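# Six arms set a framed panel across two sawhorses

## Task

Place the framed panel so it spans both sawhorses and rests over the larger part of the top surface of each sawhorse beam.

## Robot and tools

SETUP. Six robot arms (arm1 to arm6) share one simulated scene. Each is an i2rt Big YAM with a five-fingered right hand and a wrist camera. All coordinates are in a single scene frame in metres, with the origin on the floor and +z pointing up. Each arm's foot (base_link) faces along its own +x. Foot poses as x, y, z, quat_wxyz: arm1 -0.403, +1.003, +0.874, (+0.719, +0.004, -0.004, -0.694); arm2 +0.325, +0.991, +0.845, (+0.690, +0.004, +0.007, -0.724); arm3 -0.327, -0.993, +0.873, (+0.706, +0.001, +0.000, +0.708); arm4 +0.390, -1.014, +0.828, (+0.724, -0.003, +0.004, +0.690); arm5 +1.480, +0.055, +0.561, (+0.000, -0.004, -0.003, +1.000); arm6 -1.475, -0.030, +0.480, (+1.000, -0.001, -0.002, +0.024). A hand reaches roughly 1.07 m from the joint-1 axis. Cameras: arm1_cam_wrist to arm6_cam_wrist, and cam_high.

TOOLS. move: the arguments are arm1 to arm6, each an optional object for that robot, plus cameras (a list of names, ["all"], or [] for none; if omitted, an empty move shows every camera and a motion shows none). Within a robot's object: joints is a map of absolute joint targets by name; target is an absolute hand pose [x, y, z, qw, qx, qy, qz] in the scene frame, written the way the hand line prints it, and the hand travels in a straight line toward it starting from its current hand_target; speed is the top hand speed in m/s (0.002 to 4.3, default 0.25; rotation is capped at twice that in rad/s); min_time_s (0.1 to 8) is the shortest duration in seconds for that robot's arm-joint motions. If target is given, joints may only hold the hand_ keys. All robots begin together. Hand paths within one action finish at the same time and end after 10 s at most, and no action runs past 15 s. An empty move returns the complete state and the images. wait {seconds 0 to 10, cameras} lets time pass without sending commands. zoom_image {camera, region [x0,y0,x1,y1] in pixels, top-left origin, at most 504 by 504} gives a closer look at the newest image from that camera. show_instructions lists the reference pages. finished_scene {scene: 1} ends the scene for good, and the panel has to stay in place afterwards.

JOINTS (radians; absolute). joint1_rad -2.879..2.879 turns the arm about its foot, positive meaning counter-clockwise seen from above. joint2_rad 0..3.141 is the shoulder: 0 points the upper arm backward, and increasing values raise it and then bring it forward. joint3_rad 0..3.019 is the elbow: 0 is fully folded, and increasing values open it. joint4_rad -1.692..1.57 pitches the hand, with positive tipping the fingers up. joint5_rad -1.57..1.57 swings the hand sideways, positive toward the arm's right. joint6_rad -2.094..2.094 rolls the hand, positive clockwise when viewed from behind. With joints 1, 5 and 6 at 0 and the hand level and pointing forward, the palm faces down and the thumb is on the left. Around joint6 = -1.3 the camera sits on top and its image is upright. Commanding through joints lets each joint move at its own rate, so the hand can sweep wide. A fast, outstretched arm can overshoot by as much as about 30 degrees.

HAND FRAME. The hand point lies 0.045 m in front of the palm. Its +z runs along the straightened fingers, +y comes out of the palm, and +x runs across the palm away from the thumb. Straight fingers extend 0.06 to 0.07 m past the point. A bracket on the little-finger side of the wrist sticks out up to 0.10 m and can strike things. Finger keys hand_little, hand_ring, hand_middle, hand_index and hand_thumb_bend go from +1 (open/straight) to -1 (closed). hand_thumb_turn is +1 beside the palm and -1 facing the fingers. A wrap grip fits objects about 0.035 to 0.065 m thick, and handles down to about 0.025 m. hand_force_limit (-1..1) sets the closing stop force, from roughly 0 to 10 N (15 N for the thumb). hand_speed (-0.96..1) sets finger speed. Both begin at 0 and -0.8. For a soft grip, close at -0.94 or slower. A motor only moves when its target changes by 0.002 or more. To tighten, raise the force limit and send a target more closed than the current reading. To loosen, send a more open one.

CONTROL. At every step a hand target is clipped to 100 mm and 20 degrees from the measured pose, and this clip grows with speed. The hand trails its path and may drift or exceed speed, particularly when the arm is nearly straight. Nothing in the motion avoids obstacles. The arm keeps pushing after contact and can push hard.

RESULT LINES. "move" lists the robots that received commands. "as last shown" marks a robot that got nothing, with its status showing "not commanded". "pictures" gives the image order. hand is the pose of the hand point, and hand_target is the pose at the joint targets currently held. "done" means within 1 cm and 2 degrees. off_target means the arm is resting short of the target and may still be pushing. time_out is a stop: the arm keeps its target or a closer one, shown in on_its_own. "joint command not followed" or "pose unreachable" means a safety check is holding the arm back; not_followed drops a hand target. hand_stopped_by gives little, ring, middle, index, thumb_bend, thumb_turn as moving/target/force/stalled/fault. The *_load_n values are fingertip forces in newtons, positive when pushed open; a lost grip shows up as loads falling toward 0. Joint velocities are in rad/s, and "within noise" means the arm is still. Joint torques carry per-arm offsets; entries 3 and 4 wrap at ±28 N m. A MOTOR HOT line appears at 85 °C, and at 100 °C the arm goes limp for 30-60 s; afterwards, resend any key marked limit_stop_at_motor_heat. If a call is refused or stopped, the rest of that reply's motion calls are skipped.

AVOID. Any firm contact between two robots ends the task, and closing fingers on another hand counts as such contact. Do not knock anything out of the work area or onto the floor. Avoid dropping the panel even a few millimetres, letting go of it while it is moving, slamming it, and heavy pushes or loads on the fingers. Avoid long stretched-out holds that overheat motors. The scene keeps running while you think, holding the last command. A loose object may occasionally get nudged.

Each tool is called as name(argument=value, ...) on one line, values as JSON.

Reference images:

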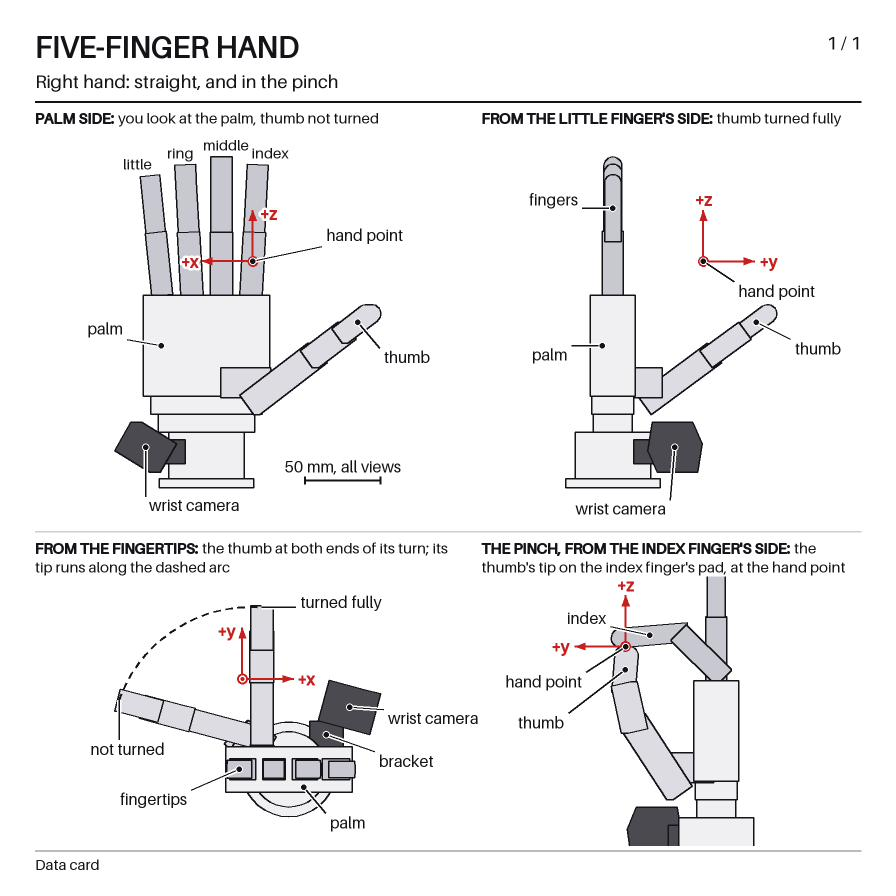

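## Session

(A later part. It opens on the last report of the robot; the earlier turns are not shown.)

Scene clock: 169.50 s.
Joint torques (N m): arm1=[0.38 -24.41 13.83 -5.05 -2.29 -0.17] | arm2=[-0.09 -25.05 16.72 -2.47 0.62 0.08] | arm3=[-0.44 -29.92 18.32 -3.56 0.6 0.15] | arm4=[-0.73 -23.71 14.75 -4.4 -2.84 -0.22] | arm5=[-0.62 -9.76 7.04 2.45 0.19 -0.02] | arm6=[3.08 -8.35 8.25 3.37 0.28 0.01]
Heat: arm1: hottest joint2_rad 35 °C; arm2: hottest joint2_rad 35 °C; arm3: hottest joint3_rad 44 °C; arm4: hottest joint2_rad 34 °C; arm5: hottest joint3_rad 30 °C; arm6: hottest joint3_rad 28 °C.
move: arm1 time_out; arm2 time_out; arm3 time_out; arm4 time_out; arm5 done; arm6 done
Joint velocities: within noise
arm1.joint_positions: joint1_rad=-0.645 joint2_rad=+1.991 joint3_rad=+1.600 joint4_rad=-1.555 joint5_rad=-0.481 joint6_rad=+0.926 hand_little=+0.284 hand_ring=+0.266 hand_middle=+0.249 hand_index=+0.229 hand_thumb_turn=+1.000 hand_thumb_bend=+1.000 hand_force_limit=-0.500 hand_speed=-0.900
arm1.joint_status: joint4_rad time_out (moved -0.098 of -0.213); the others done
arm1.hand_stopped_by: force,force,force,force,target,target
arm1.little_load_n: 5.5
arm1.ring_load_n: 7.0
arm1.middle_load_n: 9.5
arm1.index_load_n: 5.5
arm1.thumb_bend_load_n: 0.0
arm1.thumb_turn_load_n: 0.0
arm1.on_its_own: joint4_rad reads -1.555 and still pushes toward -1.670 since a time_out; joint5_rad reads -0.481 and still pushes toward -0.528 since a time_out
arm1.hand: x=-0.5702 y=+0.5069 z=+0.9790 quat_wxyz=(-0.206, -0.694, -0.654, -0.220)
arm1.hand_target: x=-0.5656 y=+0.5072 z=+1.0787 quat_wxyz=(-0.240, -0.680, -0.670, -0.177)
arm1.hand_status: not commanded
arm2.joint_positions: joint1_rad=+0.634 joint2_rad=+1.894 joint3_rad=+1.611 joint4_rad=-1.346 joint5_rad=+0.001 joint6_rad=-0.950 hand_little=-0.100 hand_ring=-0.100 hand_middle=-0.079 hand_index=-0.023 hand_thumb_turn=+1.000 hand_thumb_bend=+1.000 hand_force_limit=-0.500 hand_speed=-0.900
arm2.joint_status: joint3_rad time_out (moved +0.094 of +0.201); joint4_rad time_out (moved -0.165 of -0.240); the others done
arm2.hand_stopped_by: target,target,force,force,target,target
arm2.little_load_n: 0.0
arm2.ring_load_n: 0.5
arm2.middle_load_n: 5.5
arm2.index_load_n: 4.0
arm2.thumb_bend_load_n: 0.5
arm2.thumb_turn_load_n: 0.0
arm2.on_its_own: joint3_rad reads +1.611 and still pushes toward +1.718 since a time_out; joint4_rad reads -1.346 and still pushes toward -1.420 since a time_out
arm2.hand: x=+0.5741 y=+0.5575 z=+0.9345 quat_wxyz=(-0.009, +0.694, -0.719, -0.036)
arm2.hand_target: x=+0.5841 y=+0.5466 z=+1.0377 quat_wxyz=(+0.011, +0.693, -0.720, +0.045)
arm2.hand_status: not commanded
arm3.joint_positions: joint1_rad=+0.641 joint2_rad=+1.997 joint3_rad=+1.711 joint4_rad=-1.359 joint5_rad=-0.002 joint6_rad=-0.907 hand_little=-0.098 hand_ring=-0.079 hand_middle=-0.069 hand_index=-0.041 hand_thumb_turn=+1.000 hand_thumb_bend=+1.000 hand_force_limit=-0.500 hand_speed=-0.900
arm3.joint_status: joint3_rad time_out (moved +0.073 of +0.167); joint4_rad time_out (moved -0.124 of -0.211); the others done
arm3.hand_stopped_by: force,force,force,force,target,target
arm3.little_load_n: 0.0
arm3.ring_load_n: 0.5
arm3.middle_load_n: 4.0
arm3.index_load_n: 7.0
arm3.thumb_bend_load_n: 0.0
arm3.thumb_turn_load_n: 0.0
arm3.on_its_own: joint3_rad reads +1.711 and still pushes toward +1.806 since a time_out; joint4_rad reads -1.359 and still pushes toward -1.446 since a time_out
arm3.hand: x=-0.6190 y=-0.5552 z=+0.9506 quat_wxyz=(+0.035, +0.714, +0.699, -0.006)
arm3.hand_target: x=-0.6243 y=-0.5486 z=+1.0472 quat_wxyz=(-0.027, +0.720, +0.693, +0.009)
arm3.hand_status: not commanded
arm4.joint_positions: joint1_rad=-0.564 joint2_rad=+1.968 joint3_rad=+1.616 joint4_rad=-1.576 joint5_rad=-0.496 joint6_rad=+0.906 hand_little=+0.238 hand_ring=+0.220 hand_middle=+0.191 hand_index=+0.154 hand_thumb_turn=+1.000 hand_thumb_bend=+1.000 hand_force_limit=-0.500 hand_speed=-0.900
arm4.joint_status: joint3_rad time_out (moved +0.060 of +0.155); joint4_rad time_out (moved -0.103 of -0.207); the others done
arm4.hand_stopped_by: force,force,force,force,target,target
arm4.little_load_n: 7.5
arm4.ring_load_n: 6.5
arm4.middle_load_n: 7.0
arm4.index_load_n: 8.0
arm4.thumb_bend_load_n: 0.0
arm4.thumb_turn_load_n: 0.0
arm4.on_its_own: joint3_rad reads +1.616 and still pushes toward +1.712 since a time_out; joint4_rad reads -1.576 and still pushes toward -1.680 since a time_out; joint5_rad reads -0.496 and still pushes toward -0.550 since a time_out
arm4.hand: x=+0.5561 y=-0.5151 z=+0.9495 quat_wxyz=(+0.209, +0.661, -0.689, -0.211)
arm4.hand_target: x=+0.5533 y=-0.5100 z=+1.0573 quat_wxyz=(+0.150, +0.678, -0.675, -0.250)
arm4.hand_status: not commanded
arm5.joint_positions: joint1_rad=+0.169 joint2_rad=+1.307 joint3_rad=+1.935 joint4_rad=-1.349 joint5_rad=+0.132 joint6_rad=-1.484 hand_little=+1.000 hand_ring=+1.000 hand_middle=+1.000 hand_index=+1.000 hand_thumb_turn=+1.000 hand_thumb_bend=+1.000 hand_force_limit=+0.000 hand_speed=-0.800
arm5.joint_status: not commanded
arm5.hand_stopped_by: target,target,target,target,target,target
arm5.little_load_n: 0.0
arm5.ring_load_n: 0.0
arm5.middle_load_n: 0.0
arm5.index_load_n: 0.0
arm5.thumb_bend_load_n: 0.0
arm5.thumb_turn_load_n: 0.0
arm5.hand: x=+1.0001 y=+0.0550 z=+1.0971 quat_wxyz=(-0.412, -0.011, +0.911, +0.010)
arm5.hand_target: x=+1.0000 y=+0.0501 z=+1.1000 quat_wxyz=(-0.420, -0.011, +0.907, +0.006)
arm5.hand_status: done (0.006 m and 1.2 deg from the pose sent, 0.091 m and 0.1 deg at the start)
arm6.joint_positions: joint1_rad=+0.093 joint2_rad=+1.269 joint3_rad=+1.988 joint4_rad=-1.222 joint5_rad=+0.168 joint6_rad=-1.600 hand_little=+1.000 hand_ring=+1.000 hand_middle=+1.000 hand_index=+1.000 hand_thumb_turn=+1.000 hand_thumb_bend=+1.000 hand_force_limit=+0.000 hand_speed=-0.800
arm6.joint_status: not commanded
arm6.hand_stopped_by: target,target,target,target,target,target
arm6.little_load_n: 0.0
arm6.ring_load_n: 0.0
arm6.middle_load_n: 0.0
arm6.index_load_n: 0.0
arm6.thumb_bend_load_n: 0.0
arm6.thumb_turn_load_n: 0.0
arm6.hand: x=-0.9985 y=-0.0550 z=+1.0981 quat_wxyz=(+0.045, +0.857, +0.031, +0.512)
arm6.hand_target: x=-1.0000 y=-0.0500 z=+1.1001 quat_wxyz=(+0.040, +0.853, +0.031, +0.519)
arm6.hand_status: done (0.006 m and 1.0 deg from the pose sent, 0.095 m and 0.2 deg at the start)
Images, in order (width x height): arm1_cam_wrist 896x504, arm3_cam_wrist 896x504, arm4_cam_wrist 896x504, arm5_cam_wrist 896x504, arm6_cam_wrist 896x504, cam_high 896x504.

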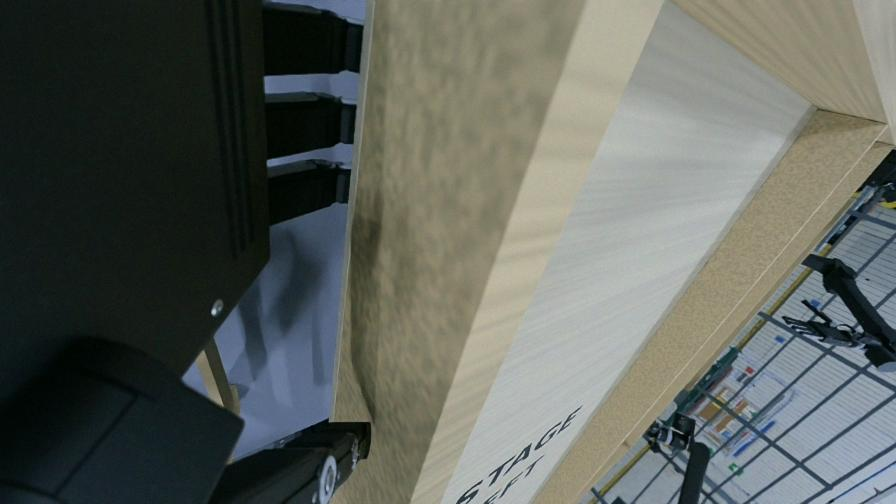

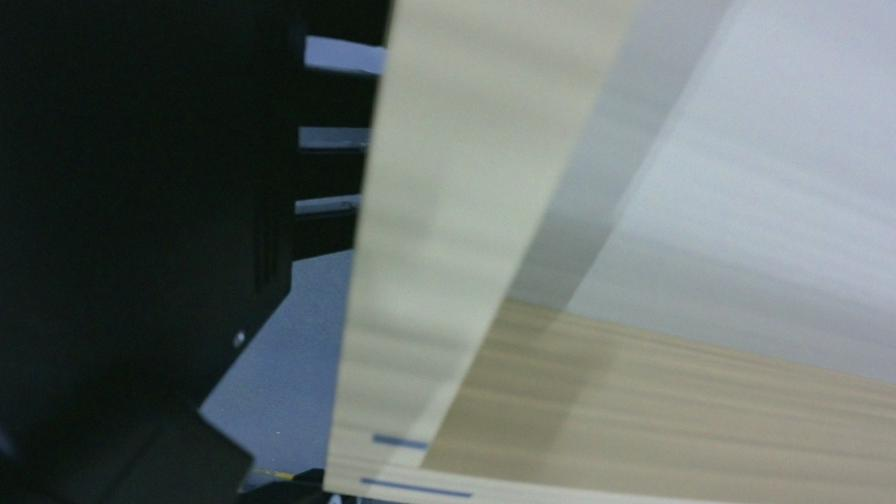

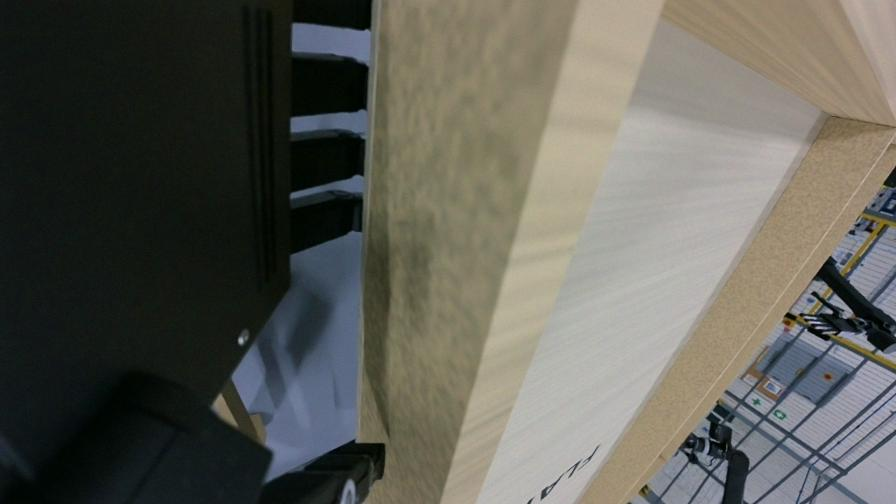

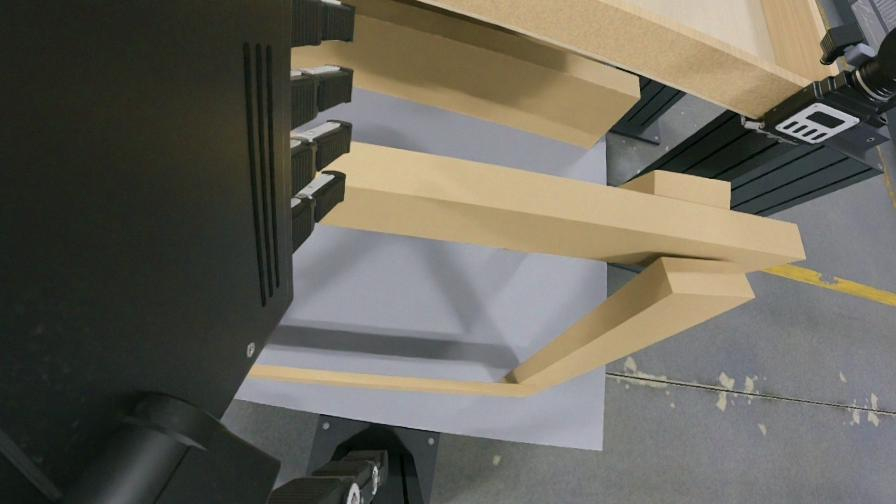

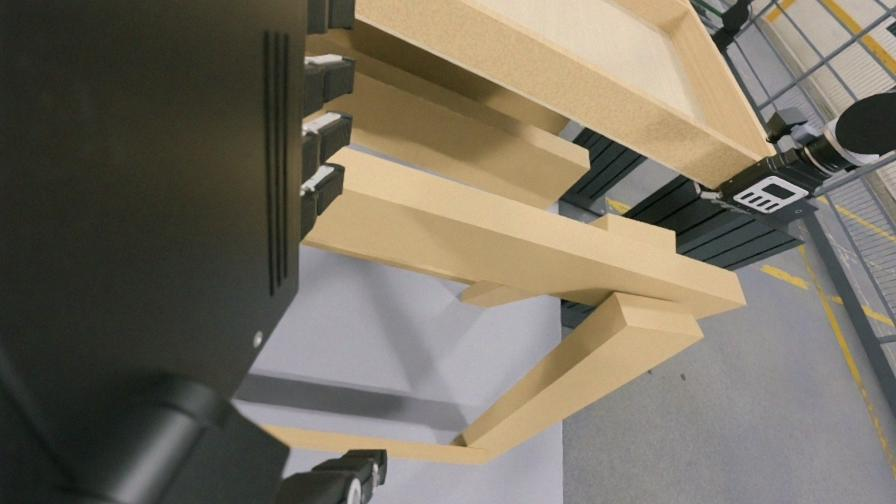

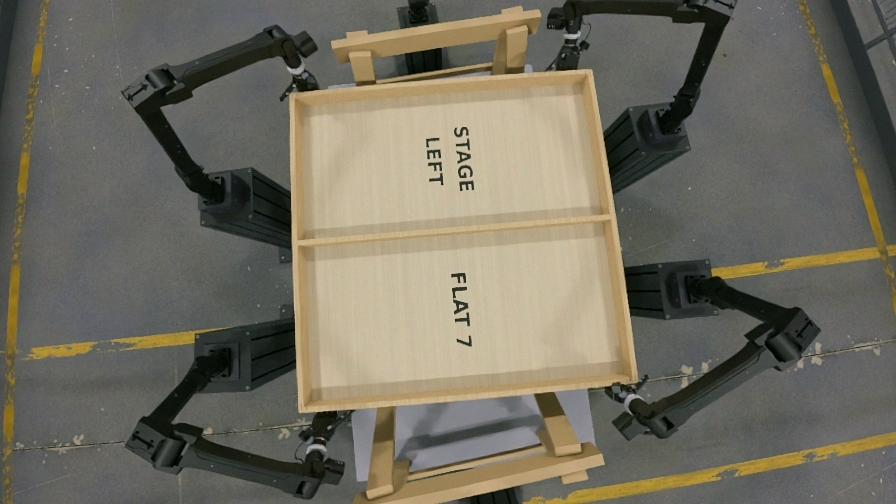

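move(arm1={"joints": {"joint2_rad": 1.789, "joint3_rad": 1.76, "joint4_rad": -1.685}, "min_time_s": 3.0}, arm2={"joints": {"joint2_rad": 1.689, "joint3_rad": 1.866, "joint4_rad": -1.60}, "min_time_s": 3.0}, arm3={"joints": {"joint2_rad": 1.817, "joint3_rad": 1.903, "joint4_rad": -1.58}, "min_time_s": 3.0}, arm4={"joints": {"joint2_rad": 1.766, "joint3_rad": 1.853, "joint4_rad": -1.685}, "min_time_s": 3.0}, cameras=["arm1_cam_wrist", "arm2_cam_wrist", "arm3_cam_wrist", "arm4_cam_wrist", "arm5_cam_wrist", "arm6_cam_wrist", "cam_high"])

zoom_image(camera="arm6_cam_wrist", region=[600, 180, 800, 380])

zoom_image(camera="arm5_cam_wrist", region=[640, 140, 840, 340])

Scene clock: 176.73 s.
Joint torques (N m): arm1=[0.67 -24 16.51 -3.11 -2.44 -0.13] | arm2=[-0.32 -26.11 17.46 -1.78 0.62 0.09] | arm3=[0.03 -31.33 20.27 -3.36 0.14 0.14] | arm4=[-0.73 -23 16.72 -1.43 -3.43 -0.13] | arm5=[-0.03 -9.76 6.89 2.58 0.2 0.05] | arm6=[3.08 -8.35 8.24 3.36 0.28 0.01]
Heat: arm1: hottest joint3_rad 36 °C; arm2: hottest joint2_rad 36 °C; arm3: hottest joint3_rad 49 °C; arm4: hottest joint5_rad 37 °C; arm5: hottest joint3_rad 29 °C; arm6: hottest joint3_rad 28 °C.
move: arm1 time_out; arm2 time_out; arm3 time_out; arm4 time_out
Joint velocities: within noise
arm1.joint_positions: joint1_rad=-0.645 joint2_rad=+1.917 joint3_rad=+1.662 joint4_rad=-1.617 joint5_rad=-0.478 joint6_rad=+0.922 hand_little=+0.284 hand_ring=+0.266 hand_middle=+0.248 hand_index=+0.230 hand_thumb_turn=+1.000 hand_thumb_bend=+1.000 hand_force_limit=-0.500 hand_speed=-0.900
arm1.joint_status: joint3_rad time_out (moved +0.062 of +0.160); joint4_rad time_out (moved -0.062 of -0.130); the others done
joint sent to its limit — arm1.joint4_rad, lower limit.
arm1.hand_stopped_by: force,force,force,force,target,target
arm1.little_load_n: 0.0
arm1.ring_load_n: 0.0
arm1.middle_load_n: 4.0
arm1.index_load_n: 15.5
arm1.thumb_bend_load_n: 0.0
arm1.thumb_turn_load_n: 0.0
arm1.on_its_own: joint3_rad reads +1.662 and still pushes toward +1.760 since a time_out; joint4_rad reads -1.617 and still pushes toward -1.682 since a time_out; joint5_rad reads -0.478 and still pushes toward -0.528 since a time_out
arm1.hand: x=-0.5752 y=+0.5017 z=+1.0370 quat_wxyz=(-0.212, -0.691, -0.667, -0.184)
arm1.hand_target: x=-0.5728 y=+0.4979 z=+1.1422 quat_wxyz=(-0.252, -0.671, -0.689, -0.107)
arm1.hand_status: not commanded
arm2.joint_positions: joint1_rad=+0.637 joint2_rad=+1.840 joint3_rad=+1.718 joint4_rad=-1.546 joint5_rad=+0.001 joint6_rad=-0.950 hand_little=-0.100 hand_ring=-0.100 hand_middle=-0.079 hand_index=-0.023 hand_thumb_turn=+1.000 hand_thumb_bend=+1.000 hand_force_limit=-0.500 hand_speed=-0.900
arm2.joint_status: joint2_rad time_out (moved -0.054 of -0.205); joint3_rad time_out (moved +0.107 of +0.255); the others done
arm2.hand_stopped_by: target,target,force,force,target,target
arm2.little_load_n: 0.0
arm2.ring_load_n: 0.0
arm2.middle_load_n: 5.0
arm2.index_load_n: 6.5
arm2.thumb_bend_load_n: 0.0
arm2.thumb_turn_load_n: 0.0
arm2.on_its_own: joint2_rad reads +1.840 and still pushes toward +1.689 since a time_out; joint3_rad reads +1.718 and still pushes toward +1.831 since a time_out
arm2.hand: x=+0.5666 y=+0.5706 z=+1.0079 quat_wxyz=(-0.013, +0.695, -0.717, -0.055)
arm2.hand_target: x=+0.5684 y=+0.5689 z=+1.1174 quat_wxyz=(+0.012, +0.692, -0.720, +0.047)
arm2.hand_status: not commanded
arm3.joint_positions: joint1_rad=+0.641 joint2_rad=+1.957 joint3_rad=+1.777 joint4_rad=-1.499 joint5_rad=+0.009 joint6_rad=-0.907 hand_little=-0.098 hand_ring=-0.079 hand_middle=-0.069 hand_index=-0.041 hand_thumb_turn=+1.000 hand_thumb_bend=+1.000 hand_force_limit=-0.500 hand_speed=-0.900
arm3.joint_status: joint2_rad time_out (moved -0.040 of -0.180); joint3_rad time_out (moved +0.066 of +0.192); joint4_rad time_out (moved -0.140 of -0.221)
arm3.hand_stopped_by: force,force,force,force,target,target
arm3.little_load_n: 0.0
arm3.ring_load_n: 0.0
arm3.middle_load_n: 3.0
arm3.index_load_n: 9.0
arm3.thumb_bend_load_n: 0.0
arm3.thumb_turn_load_n: 0.0
arm3.on_its_own: joint2_rad reads +1.957 and still pushes toward +1.817 since a time_out; joint3_rad reads +1.777 and still pushes toward +1.890 since a time_out; joint4_rad reads -1.499 and still pushes toward -1.580 since a time_out
arm3.hand: x=-0.6099 y=-0.5640 z=+1.0016 quat_wxyz=(+0.053, +0.713, +0.699, -0.003)
arm3.hand_target: x=-0.6134 y=-0.5631 z=+1.1117 quat_wxyz=(-0.032, +0.720, +0.693, +0.009)
arm3.hand_status: not commanded
arm4.joint_positions: joint1_rad=-0.564 joint2_rad=+1.892 joint3_rad=+1.715 joint4_rad=-1.647 joint5_rad=-0.483 joint6_rad=+0.895 hand_little=+0.237 hand_ring=+0.220 hand_middle=+0.191 hand_index=+0.155 hand_thumb_turn=+1.000 hand_thumb_bend=+1.000 hand_force_limit=-0.500 hand_speed=-0.900
arm4.joint_status: joint3_rad time_out (moved +0.099 of +0.237); the others done
arm4.hand_stopped_by: force,force,force,force,target,target
arm4.little_load_n: 0.0
arm4.ring_load_n: 2.5
arm4.middle_load_n: 7.5
arm4.index_load_n: 15.0
arm4.thumb_bend_load_n: 0.0
arm4.thumb_turn_load_n: 0.0
arm4.on_its_own: joint3_rad reads +1.715 and still pushes toward +1.828 since a time_out; joint5_rad reads -0.483 and still pushes toward -0.550 since a time_out
arm4.hand: x=+0.5646 y=-0.5058 z=+1.0189 quat_wxyz=(+0.158, +0.681, -0.682, -0.214)
arm4.hand_target: x=+0.5614 y=-0.4980 z=+1.1308 quat_wxyz=(+0.064, +0.700, -0.661, -0.263)
arm4.hand_status: not commanded
arm5, arm6: as last shown
Images, in order (width x height): arm1_cam_wrist 896x504, arm2_cam_wrist 896x504, arm3_cam_wrist 896x504, arm4_cam_wrist 896x504, arm5_cam_wrist 896x504, arm6_cam_wrist 896x504, cam_high 896x504.

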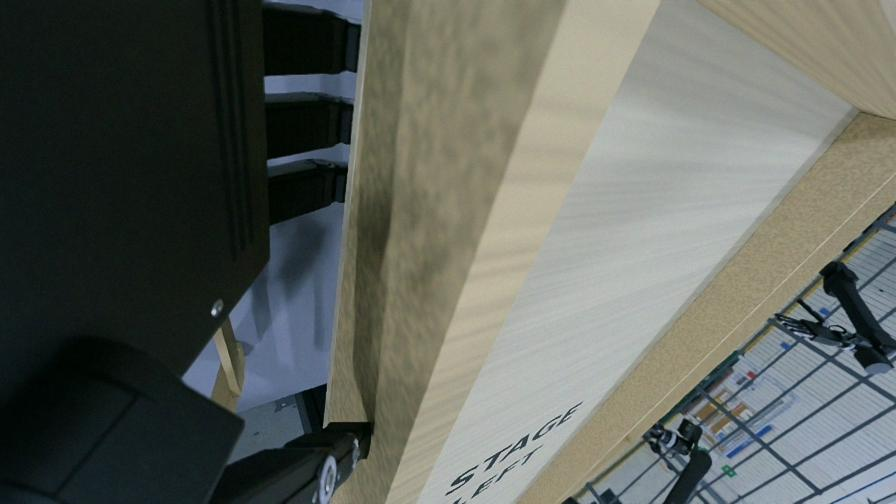

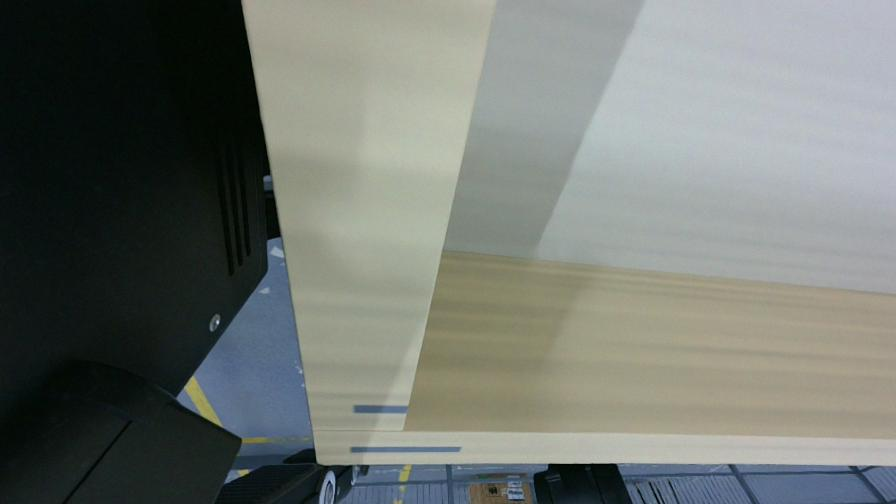

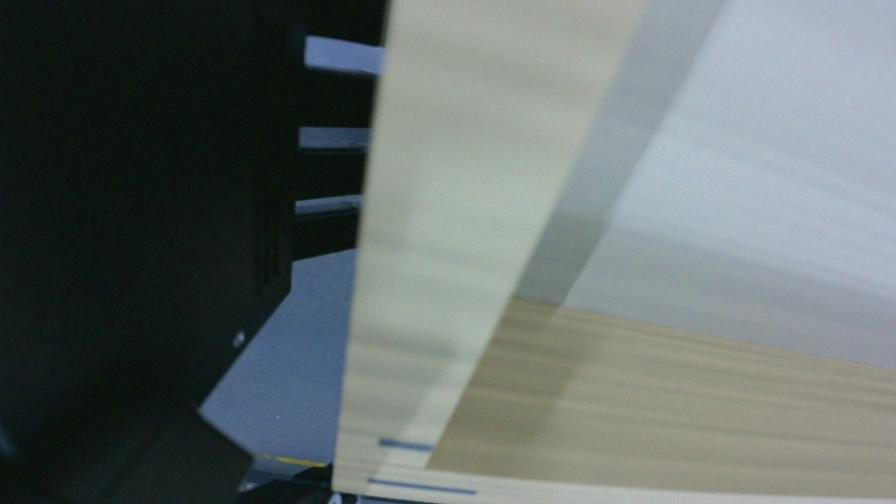

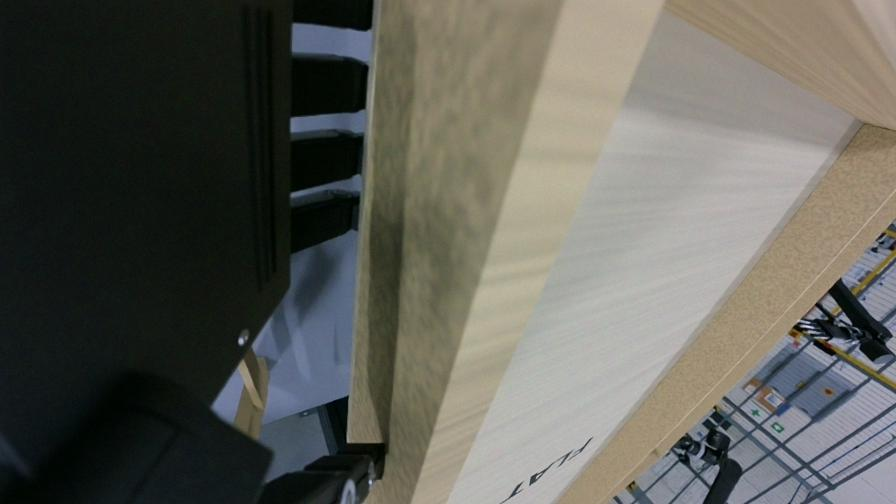

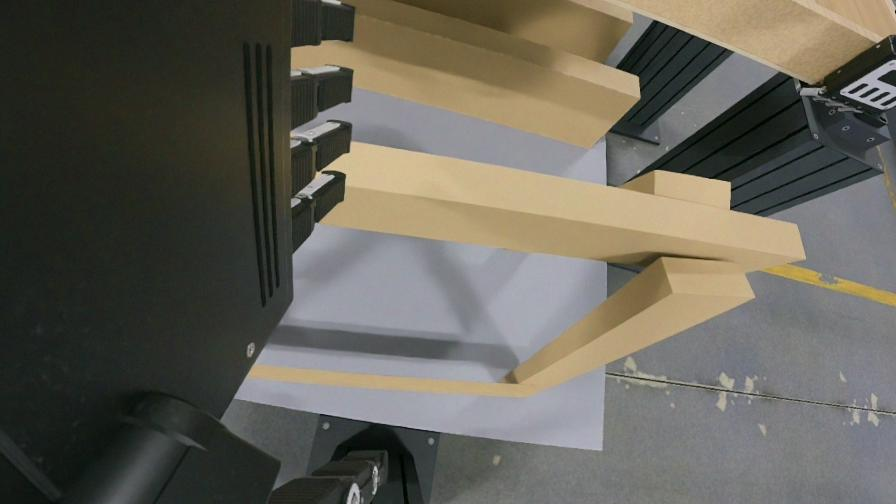

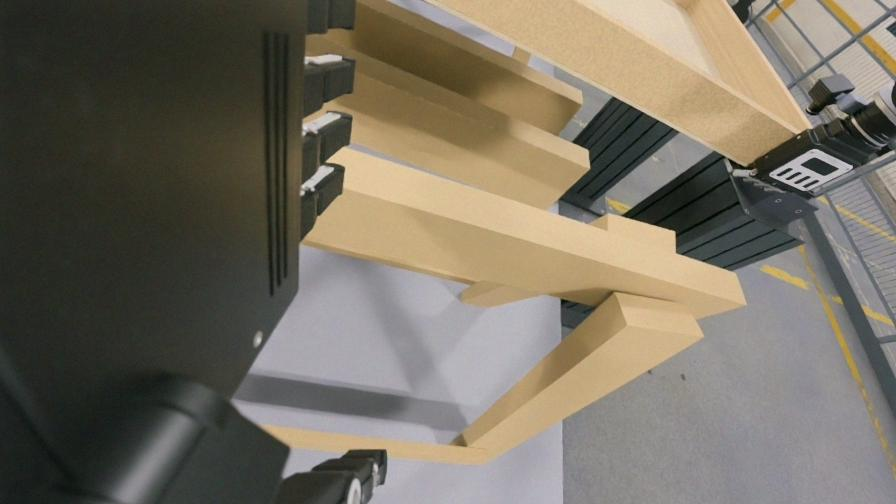

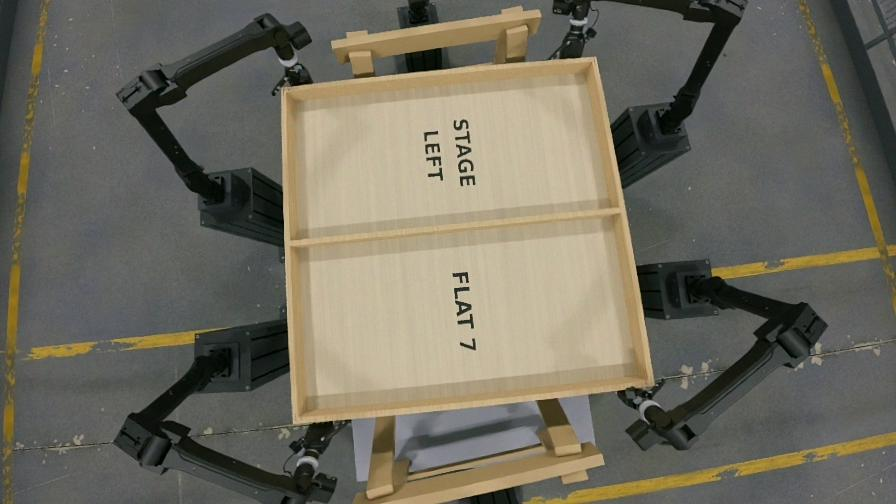

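Scaled by 2.520.

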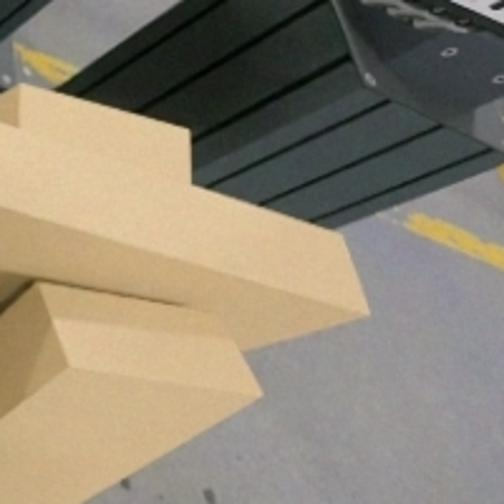

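Scaled by 2.520.

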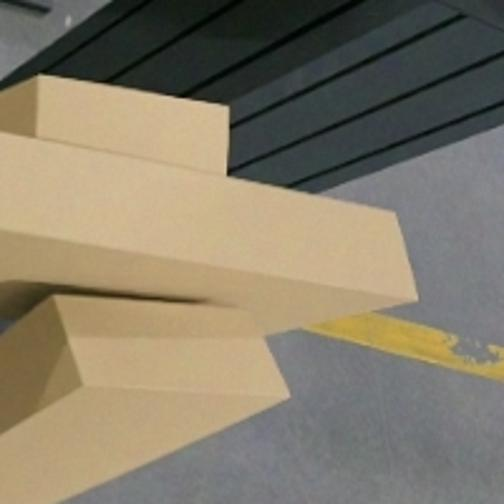

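move(arm1={"joints": {"hand_index": 0.29, "hand_middle": 0.27, "hand_ring": 0.22, "hand_little": 0.20, "hand_speed": -0.85, "hand_force_limit": -0.2}}, arm2={"joints": {"hand_index": 0.02, "hand_ring": -0.15, "hand_little": -0.2, "hand_speed": -0.85, "hand_force_limit": -0.2}}, arm3={"joints": {"hand_index": 0.01, "hand_ring": -0.13, "hand_little": -0.18, "hand_speed": -0.85, "hand_force_limit": -0.2}}, arm4={"joints": {"hand_index": 0.21, "hand_middle": 0.21, "hand_ring": 0.19, "hand_little": 0.17, "hand_speed": -0.85, "hand_force_limit": -0.2}})

Scene clock: 180.57 s.
Joint torques (N m): arm1=[0.44 -24.06 16.02 -3.04 -2.26 -0.07] | arm2=[-0.38 -25.93 17.47 -1.7 0.72 0.1] | arm3=[-0.15 -31.79 19.93 -2.92 0.28 0.17] | arm4=[-0.67 -23 16.7 -1.43 -3.34 -0.05] | arm5=[-0.5 -9.17 6.71 2.66 0.21 0.01] | arm6=[3.08 -8.35 8.24 3.36 0.28 0.01]
Heat: arm1: hottest joint3_rad 39 °C; arm2: hottest joint2_rad 37 °C; arm3: hottest joint3_rad 51 °C; arm4: hottest joint3_rad 38 °C; arm5: hottest joint3_rad 29 °C; arm6: hottest joint3_rad 28 °C.
move: arm1 off_target; arm2 off_target; arm3 done; arm4 off_target
Joint velocities: within noise
arm1.joint_positions: joint1_rad=-0.645 joint2_rad=+1.917 joint3_rad=+1.669 joint4_rad=-1.617 joint5_rad=-0.482 joint6_rad=+0.914 hand_little=+0.245 hand_ring=+0.243 hand_middle=+0.270 hand_index=+0.290 hand_thumb_turn=+1.000 hand_thumb_bend=+1.000 hand_force_limit=-0.200 hand_speed=-0.850
arm1.joint_status: hand_little off_target (ended at +0.245, target +0.200); hand_ring off_target (ended at +0.243, target +0.220); the others done
arm1.hand_stopped_by: force,force,target,target,target,target
arm1.little_load_n: 2.5
arm1.ring_load_n: 9.0
arm1.middle_load_n: 2.0
arm1.index_load_n: 2.0
arm1.thumb_bend_load_n: 0.0
arm1.thumb_turn_load_n: 0.0
arm1.on_its_own: joint3_rad reads +1.669 and still pushes toward +1.760 since a time_out; joint4_rad reads -1.617 and still pushes toward -1.682 since a time_out; joint5_rad reads -0.482 and still pushes toward -0.528 since a time_out
arm1.hand: x=-0.5757 y=+0.5000 z=+1.0398 quat_wxyz=(-0.216, -0.687, -0.670, -0.180)
arm1.hand_target: x=-0.5728 y=+0.4979 z=+1.1422 quat_wxyz=(-0.252, -0.671, -0.689, -0.107)
arm1.hand_status: not commanded
arm2.joint_positions: joint1_rad=+0.637 joint2_rad=+1.838 joint3_rad=+1.718 joint4_rad=-1.548 joint5_rad=-0.002 joint6_rad=-0.952 hand_little=-0.181 hand_ring=-0.124 hand_middle=-0.079 hand_index=+0.020 hand_thumb_turn=+1.000 hand_thumb_bend=+1.000 hand_force_limit=-0.200 hand_speed=-0.850
arm2.joint_status: hand_ring off_target (ended at -0.124, target -0.150); the others done
arm2.hand_stopped_by: force,force,force,target,target,target
arm2.little_load_n: 4.5
arm2.ring_load_n: 3.5
arm2.middle_load_n: 5.5
arm2.index_load_n: 1.0
arm2.thumb_bend_load_n: 0.0
arm2.thumb_turn_load_n: 0.0
arm2.on_its_own: joint2_rad reads +1.838 and still pushes toward +1.689 since a time_out; joint3_rad reads +1.718 and still pushes toward +1.831 since a time_out
arm2.hand: x=+0.5665 y=+0.5712 z=+1.0087 quat_wxyz=(-0.014, +0.695, -0.717, -0.054)
arm2.hand_target: x=+0.5684 y=+0.5688 z=+1.1173 quat_wxyz=(+0.012, +0.692, -0.720, +0.047)
arm2.hand_status: not commanded
arm3.joint_positions: joint1_rad=+0.641 joint2_rad=+1.957 joint3_rad=+1.777 joint4_rad=-1.509 joint5_rad=+0.005 joint6_rad=-0.908 hand_little=-0.164 hand_ring=-0.118 hand_middle=-0.069 hand_index=+0.010 hand_thumb_turn=+1.000 hand_thumb_bend=+1.000 hand_force_limit=-0.200 hand_speed=-0.850
arm3.joint_status: all done
arm3.hand_stopped_by: force,force,force,target,target,target
arm3.little_load_n: 4.0
arm3.ring_load_n: 5.0
arm3.middle_load_n: 4.5
arm3.index_load_n: 1.5
arm3.thumb_bend_load_n: 0.0
arm3.thumb_turn_load_n: 0.0
arm3.on_its_own: joint3_rad reads +1.777 and still pushes toward +1.890 since a time_out; joint4_rad reads -1.509 and still pushes toward -1.580 since a time_out
arm3.hand: x=-0.6089 y=-0.5663 z=+1.0027 quat_wxyz=(+0.057, +0.713, +0.699, -0.005)
arm3.hand_target: x=-0.6133 y=-0.5631 z=+1.1117 quat_wxyz=(-0.032, +0.720, +0.693, +0.010)
arm3.hand_status: not commanded
arm4.joint_positions: joint1_rad=-0.565 joint2_rad=+1.892 joint3_rad=+1.715 joint4_rad=-1.647 joint5_rad=-0.485 joint6_rad=+0.887 hand_little=+0.198 hand_ring=+0.208 hand_middle=+0.211 hand_index=+0.211 hand_thumb_turn=+1.000 hand_thumb_bend=+1.000 hand_force_limit=-0.200 hand_speed=-0.850
arm4.joint_status: hand_little off_target (ended at +0.198, target +0.170); the others done
arm4.hand_stopped_by: force,force,force,force,target,target
arm4.little_load_n: 6.5
arm4.ring_load_n: 6.0
arm4.middle_load_n: 4.0
arm4.index_load_n: 5.5
arm4.thumb_bend_load_n: 0.0
arm4.thumb_turn_load_n: 0.0
arm4.on_its_own: joint3_rad reads +1.715 and still pushes toward +1.828 since a time_out; joint5_rad reads -0.485 and still pushes toward -0.550 since a time_out
arm4.hand: x=+0.5647 y=-0.5063 z=+1.0193 quat_wxyz=(+0.157, +0.683, -0.680, -0.216)
arm4.hand_target: x=+0.5614 y=-0.4980 z=+1.1309 quat_wxyz=(+0.064, +0.700, -0.661, -0.263)
arm4.hand_status: not commanded
arm5, arm6: as last shown
pictures: none

move(arm1={"joints": {"joint2_rad": 1.74, "joint3_rad": 1.76, "joint4_rad": -1.685}, "min_time_s": 2.0}, arm2={"joints": {"joint2_rad": 1.677, "joint3_rad": 1.89, "joint4_rad": -1.67}, "min_time_s": 2.0}, arm3={"joints": {"joint2_rad": 1.80, "joint3_rad": 1.94, "joint4_rad": -1.6475}, "min_time_s": 2.0}, arm4={"joints": {"joint2_rad": 1.71, "joint3_rad": 1.85, "joint4_rad": -1.685}, "min_time_s": 2.0}, arm6={"target": [-1.25, -0.12, 0.95, 0.5, 0.5, -0.5, 0.5], "speed": 0.6, "joints": {"hand_thumb_turn": -1, "hand_speed": 0.2}}, arm5={"target": [1.25, 0.14, 0.95, 0.5, -0.5, -0.5, -0.5], "speed": 0.6, "joints": {"hand_thumb_turn": -1, "hand_speed": 0.2}}, cameras=["arm5_cam_wrist", "arm6_cam_wrist", "cam_high"])

Scene clock: 194.67 s.
Joint torques (N m): arm1=[0.73 -24.29 16.14 -3.02 -2.28 -0.17] | arm2=[-0.32 -26.11 17.52 -2.54 0.73 0.12] | arm3=[-0.21 -31.27 20.18 -3.64 0.38 0.14] | arm4=[-0.67 -23.41 16.87 -1.37 -3.26 -0.16] | arm5=[-0.15 -1.26 7.49 1.95 0.6 -0.21] | arm6=[3.02 -1.26 8.96 2.24 0.65 -0.19]
Heat: arm1: hottest joint3_rad 47 °C; arm2: hottest joint3_rad 40 °C; arm3: hottest joint3_rad 61 °C; arm4: hottest joint3_rad 45 °C; arm5: hottest joint3_rad 29 °C; arm6: hottest joint3_rad 29 °C.
move: arm1 time_out; arm2 time_out; arm3 time_out; arm4 time_out; arm5 moving; arm6 off_target
Joint velocities: within noise
arm1.joint_positions: joint1_rad=-0.645 joint2_rad=+1.875 joint3_rad=+1.669 joint4_rad=-1.617 joint5_rad=-0.482 joint6_rad=+0.925 hand_little=+0.245 hand_ring=+0.243 hand_middle=+0.270 hand_index=+0.291 hand_thumb_turn=+1.000 hand_thumb_bend=+1.000 hand_force_limit=-0.200 hand_speed=-0.850
arm1.joint_status: joint3_rad time_out (moved +0.000 of +0.091); joint4_rad time_out (moved +0.000 of -0.068); the others done
joint sent to its limit — arm1.joint4_rad, lower limit.
arm1.hand_stopped_by: force,force,target,target,target,target
arm1.little_load_n: 0.0
arm1.ring_load_n: 1.0
arm1.middle_load_n: 3.0
arm1.index_load_n: 6.5
arm1.thumb_bend_load_n: 0.0
arm1.thumb_turn_load_n: 0.0
arm1.on_its_own: joint3_rad reads +1.669 and still pushes toward +1.760 since a time_out; joint4_rad reads -1.617 and still pushes toward -1.682 since a time_out; joint5_rad reads -0.482 and still pushes toward -0.528 since a time_out
arm1.hand: x=-0.5751 y=+0.5010 z=+1.0601 quat_wxyz=(-0.219, -0.690, -0.671, -0.161)
arm1.hand_target: x=-0.5687 y=+0.5040 z=+1.1660 quat_wxyz=(-0.256, -0.668, -0.694, -0.083)
arm1.hand_status: not commanded
arm2.joint_positions: joint1_rad=+0.637 joint2_rad=+1.829 joint3_rad=+1.757 joint4_rad=-1.596 joint5_rad=-0.002 joint6_rad=-0.954 hand_little=-0.181 hand_ring=-0.124 hand_middle=-0.079 hand_index=+0.020 hand_thumb_turn=+1.000 hand_thumb_bend=+1.000 hand_force_limit=-0.200 hand_speed=-0.850
arm2.joint_status: joint2_rad time_out (moved -0.009 of -0.161); joint3_rad time_out (moved +0.039 of +0.172); joint4_rad time_out (moved -0.049 of -0.122)
arm2.hand_stopped_by: force,force,force,target,target,target
arm2.little_load_n: 4.5
arm2.ring_load_n: 3.5
arm2.middle_load_n: 5.5
arm2.index_load_n: 1.5
arm2.thumb_bend_load_n: 0.0
arm2.thumb_turn_load_n: 0.0
arm2.on_its_own: joint2_rad reads +1.829 and still pushes toward +1.677 since a time_out; joint3_rad reads +1.757 and still pushes toward +1.870 since a time_out; joint4_rad reads -1.596 and still pushes toward -1.670 since a time_out
arm2.hand: x=+0.5657 y=+0.5720 z=+1.0285 quat_wxyz=(-0.014, +0.696, -0.716, -0.055)
arm2.hand_target: x=+0.5613 y=+0.5791 z=+1.1388 quat_wxyz=(+0.010, +0.693, -0.720, +0.038)
arm2.hand_status: not commanded
arm3.joint_positions: joint1_rad=+0.641 joint2_rad=+1.944 joint3_rad=+1.819 joint4_rad=-1.561 joint5_rad=+0.003 joint6_rad=-0.909 hand_little=-0.164 hand_ring=-0.118 hand_middle=-0.069 hand_index=+0.010 hand_thumb_turn=+1.000 hand_thumb_bend=+1.000 hand_force_limit=-0.200 hand_speed=-0.850
arm3.joint_status: joint2_rad time_out (moved -0.012 of -0.157); joint3_rad time_out (moved +0.042 of +0.163); joint4_rad time_out (moved -0.052 of -0.139)
arm3.hand_stopped_by: force,force,force,target,target,target
arm3.little_load_n: 5.0
arm3.ring_load_n: 5.5
arm3.middle_load_n: 4.5
arm3.index_load_n: 1.0
arm3.thumb_bend_load_n: 0.0
arm3.thumb_turn_load_n: 0.0
arm3.on_its_own: joint2_rad reads +1.944 and still pushes toward +1.800 since a time_out; joint3_rad reads +1.819 and still pushes toward +1.932 since a time_out; joint4_rad reads -1.561 and still pushes toward -1.647 since a time_out
arm3.hand: x=-0.6089 y=-0.5668 z=+1.0255 quat_wxyz=(+0.056, +0.713, +0.699, -0.006)
arm3.hand_target: x=-0.6069 y=-0.5717 z=+1.1372 quat_wxyz=(-0.028, +0.720, +0.693, +0.009)
arm3.hand_status: not commanded
arm4.joint_positions: joint1_rad=-0.565 joint2_rad=+1.846 joint3_rad=+1.715 joint4_rad=-1.646 joint5_rad=-0.487 joint6_rad=+0.899 hand_little=+0.197 hand_ring=+0.207 hand_middle=+0.211 hand_index=+0.211 hand_thumb_turn=+1.000 hand_thumb_bend=+1.000 hand_force_limit=-0.200 hand_speed=-0.850
arm4.joint_status: joint3_rad time_out (moved +0.000 of +0.135); the others done
arm4.hand_stopped_by: force,force,force,force,target,target
arm4.little_load_n: 0.5
arm4.ring_load_n: 0.0
arm4.middle_load_n: 3.5
arm4.index_load_n: 9.0
arm4.thumb_bend_load_n: 0.0
arm4.thumb_turn_load_n: 0.0
arm4.on_its_own: joint3_rad reads +1.715 and still pushes toward +1.828 since a time_out; joint5_rad reads -0.487 and still pushes toward -0.550 since a time_out
arm4.hand: x=+0.5631 y=-0.5079 z=+1.0419 quat_wxyz=(+0.137, +0.684, -0.682, -0.220)
arm4.hand_target: x=+0.5553 y=-0.5065 z=+1.1584 quat_wxyz=(+0.038, +0.706, -0.656, -0.266)
arm4.hand_status: not commanded
arm5.joint_positions: joint1_rad=+0.534 joint2_rad=+0.698 joint3_rad=+0.802 joint4_rad=-0.755 joint5_rad=+1.588 joint6_rad=-0.904 hand_little=+1.000 hand_ring=+1.000 hand_middle=+1.000 hand_index=+1.000 hand_thumb_turn=-1.000 hand_thumb_bend=+1.000 hand_force_limit=+0.000 hand_speed=+0.200
arm5.joint_status: all done
arm5.hand_stopped_by: target,target,target,target,target,target
arm5.little_load_n: 0.0
arm5.ring_load_n: 0.0
arm5.middle_load_n: 0.0
arm5.index_load_n: 0.0
arm5.thumb_bend_load_n: 0.0
arm5.thumb_turn_load_n: 0.0
arm5.hand: x=+1.2477 y=+0.1429 z=+0.9507 quat_wxyz=(-0.616, +0.354, +0.607, +0.355)
arm5.hand_target: x=+1.2487 y=+0.1420 z=+0.9501 quat_wxyz=(-0.617, +0.351, +0.609, +0.354)
arm5.hand_status: moving (0.004 m and 29.8 deg from the pose sent, 0.302 m and 97.3 deg at the start; pose on its path clipped on 227 of 270 steps; a joint's target at an end of its range on 231 of 270 steps)
arm6.joint_positions: joint1_rad=+0.463 joint2_rad=+0.741 joint3_rad=+1.022 joint4_rad=-0.870 joint5_rad=+1.584 joint6_rad=-0.979 hand_little=+1.000 hand_ring=+1.000 hand_middle=+1.000 hand_index=+1.000 hand_thumb_turn=-1.000 hand_thumb_bend=+1.000 hand_force_limit=+0.000 hand_speed=+0.200
arm6.joint_status: all done
arm6.hand_stopped_by: target,target,target,target,target,target
arm6.little_load_n: 0.0
arm6.ring_load_n: 0.0
arm6.middle_load_n: 0.0
arm6.index_load_n: 0.0
arm6.thumb_bend_load_n: 0.0
arm6.thumb_turn_load_n: 0.0
arm6.hand: x=-1.2476 y=-0.1233 z=+0.9533 quat_wxyz=(+0.361, +0.604, -0.361, +0.613)
arm6.hand_target: x=-1.2487 y=-0.1221 z=+0.9500 quat_wxyz=(+0.359, +0.607, -0.356, +0.613)
arm6.hand_status: off_target (0.005 m and 28.7 deg from the pose sent, 0.299 m and 92.5 deg at the start; pose on its path clipped on 227 of 270 steps; a joint's target at an end of its range on 234 of 270 steps)
Images, in order (width x height): arm5_cam_wrist 896x504, arm6_cam_wrist 896x504, cam_high 896x504.

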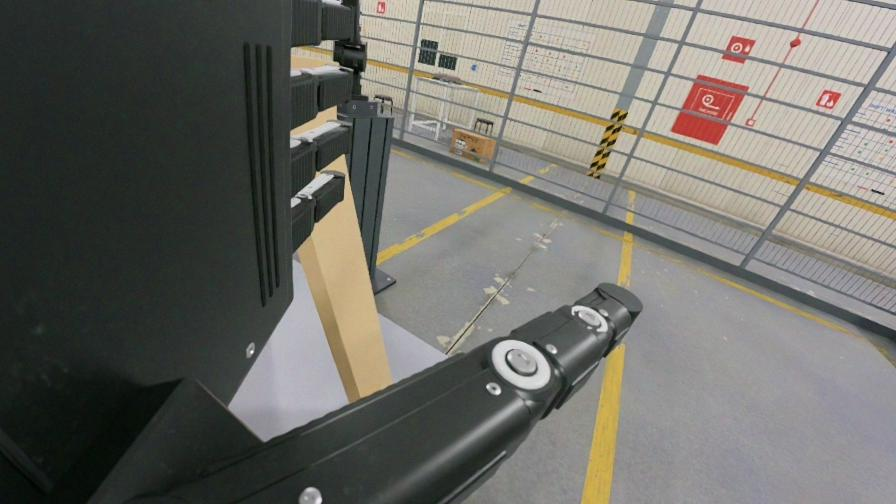

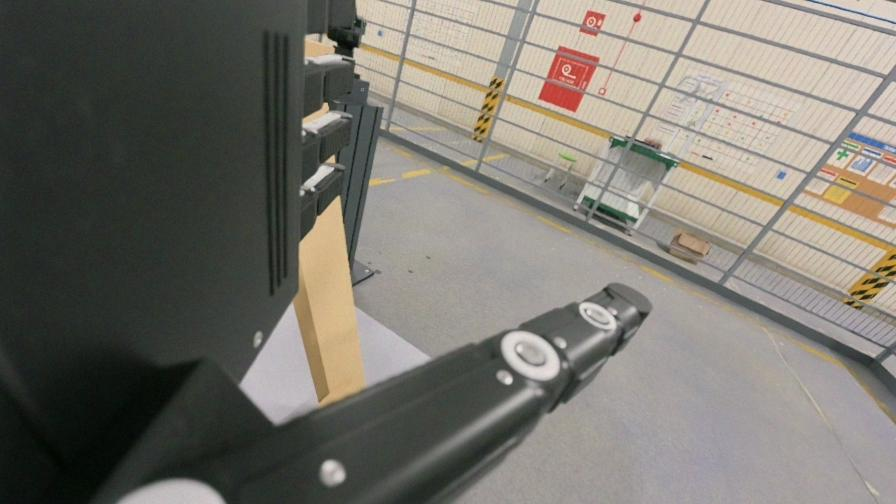

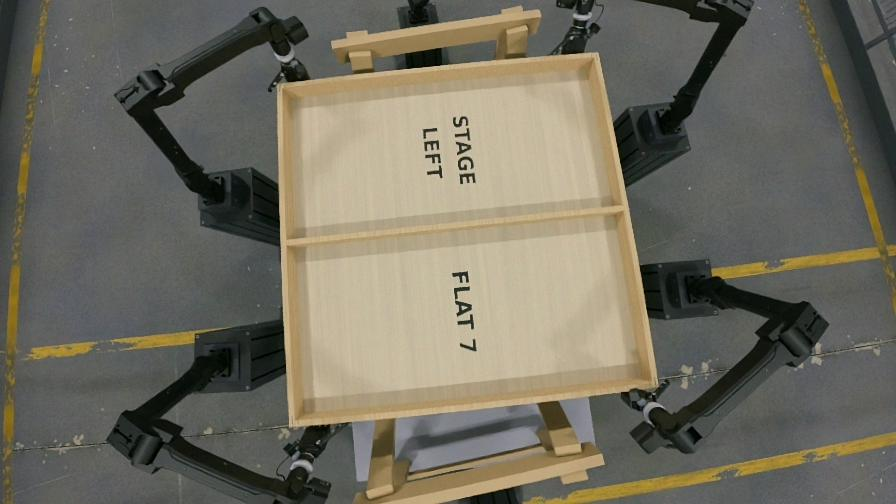

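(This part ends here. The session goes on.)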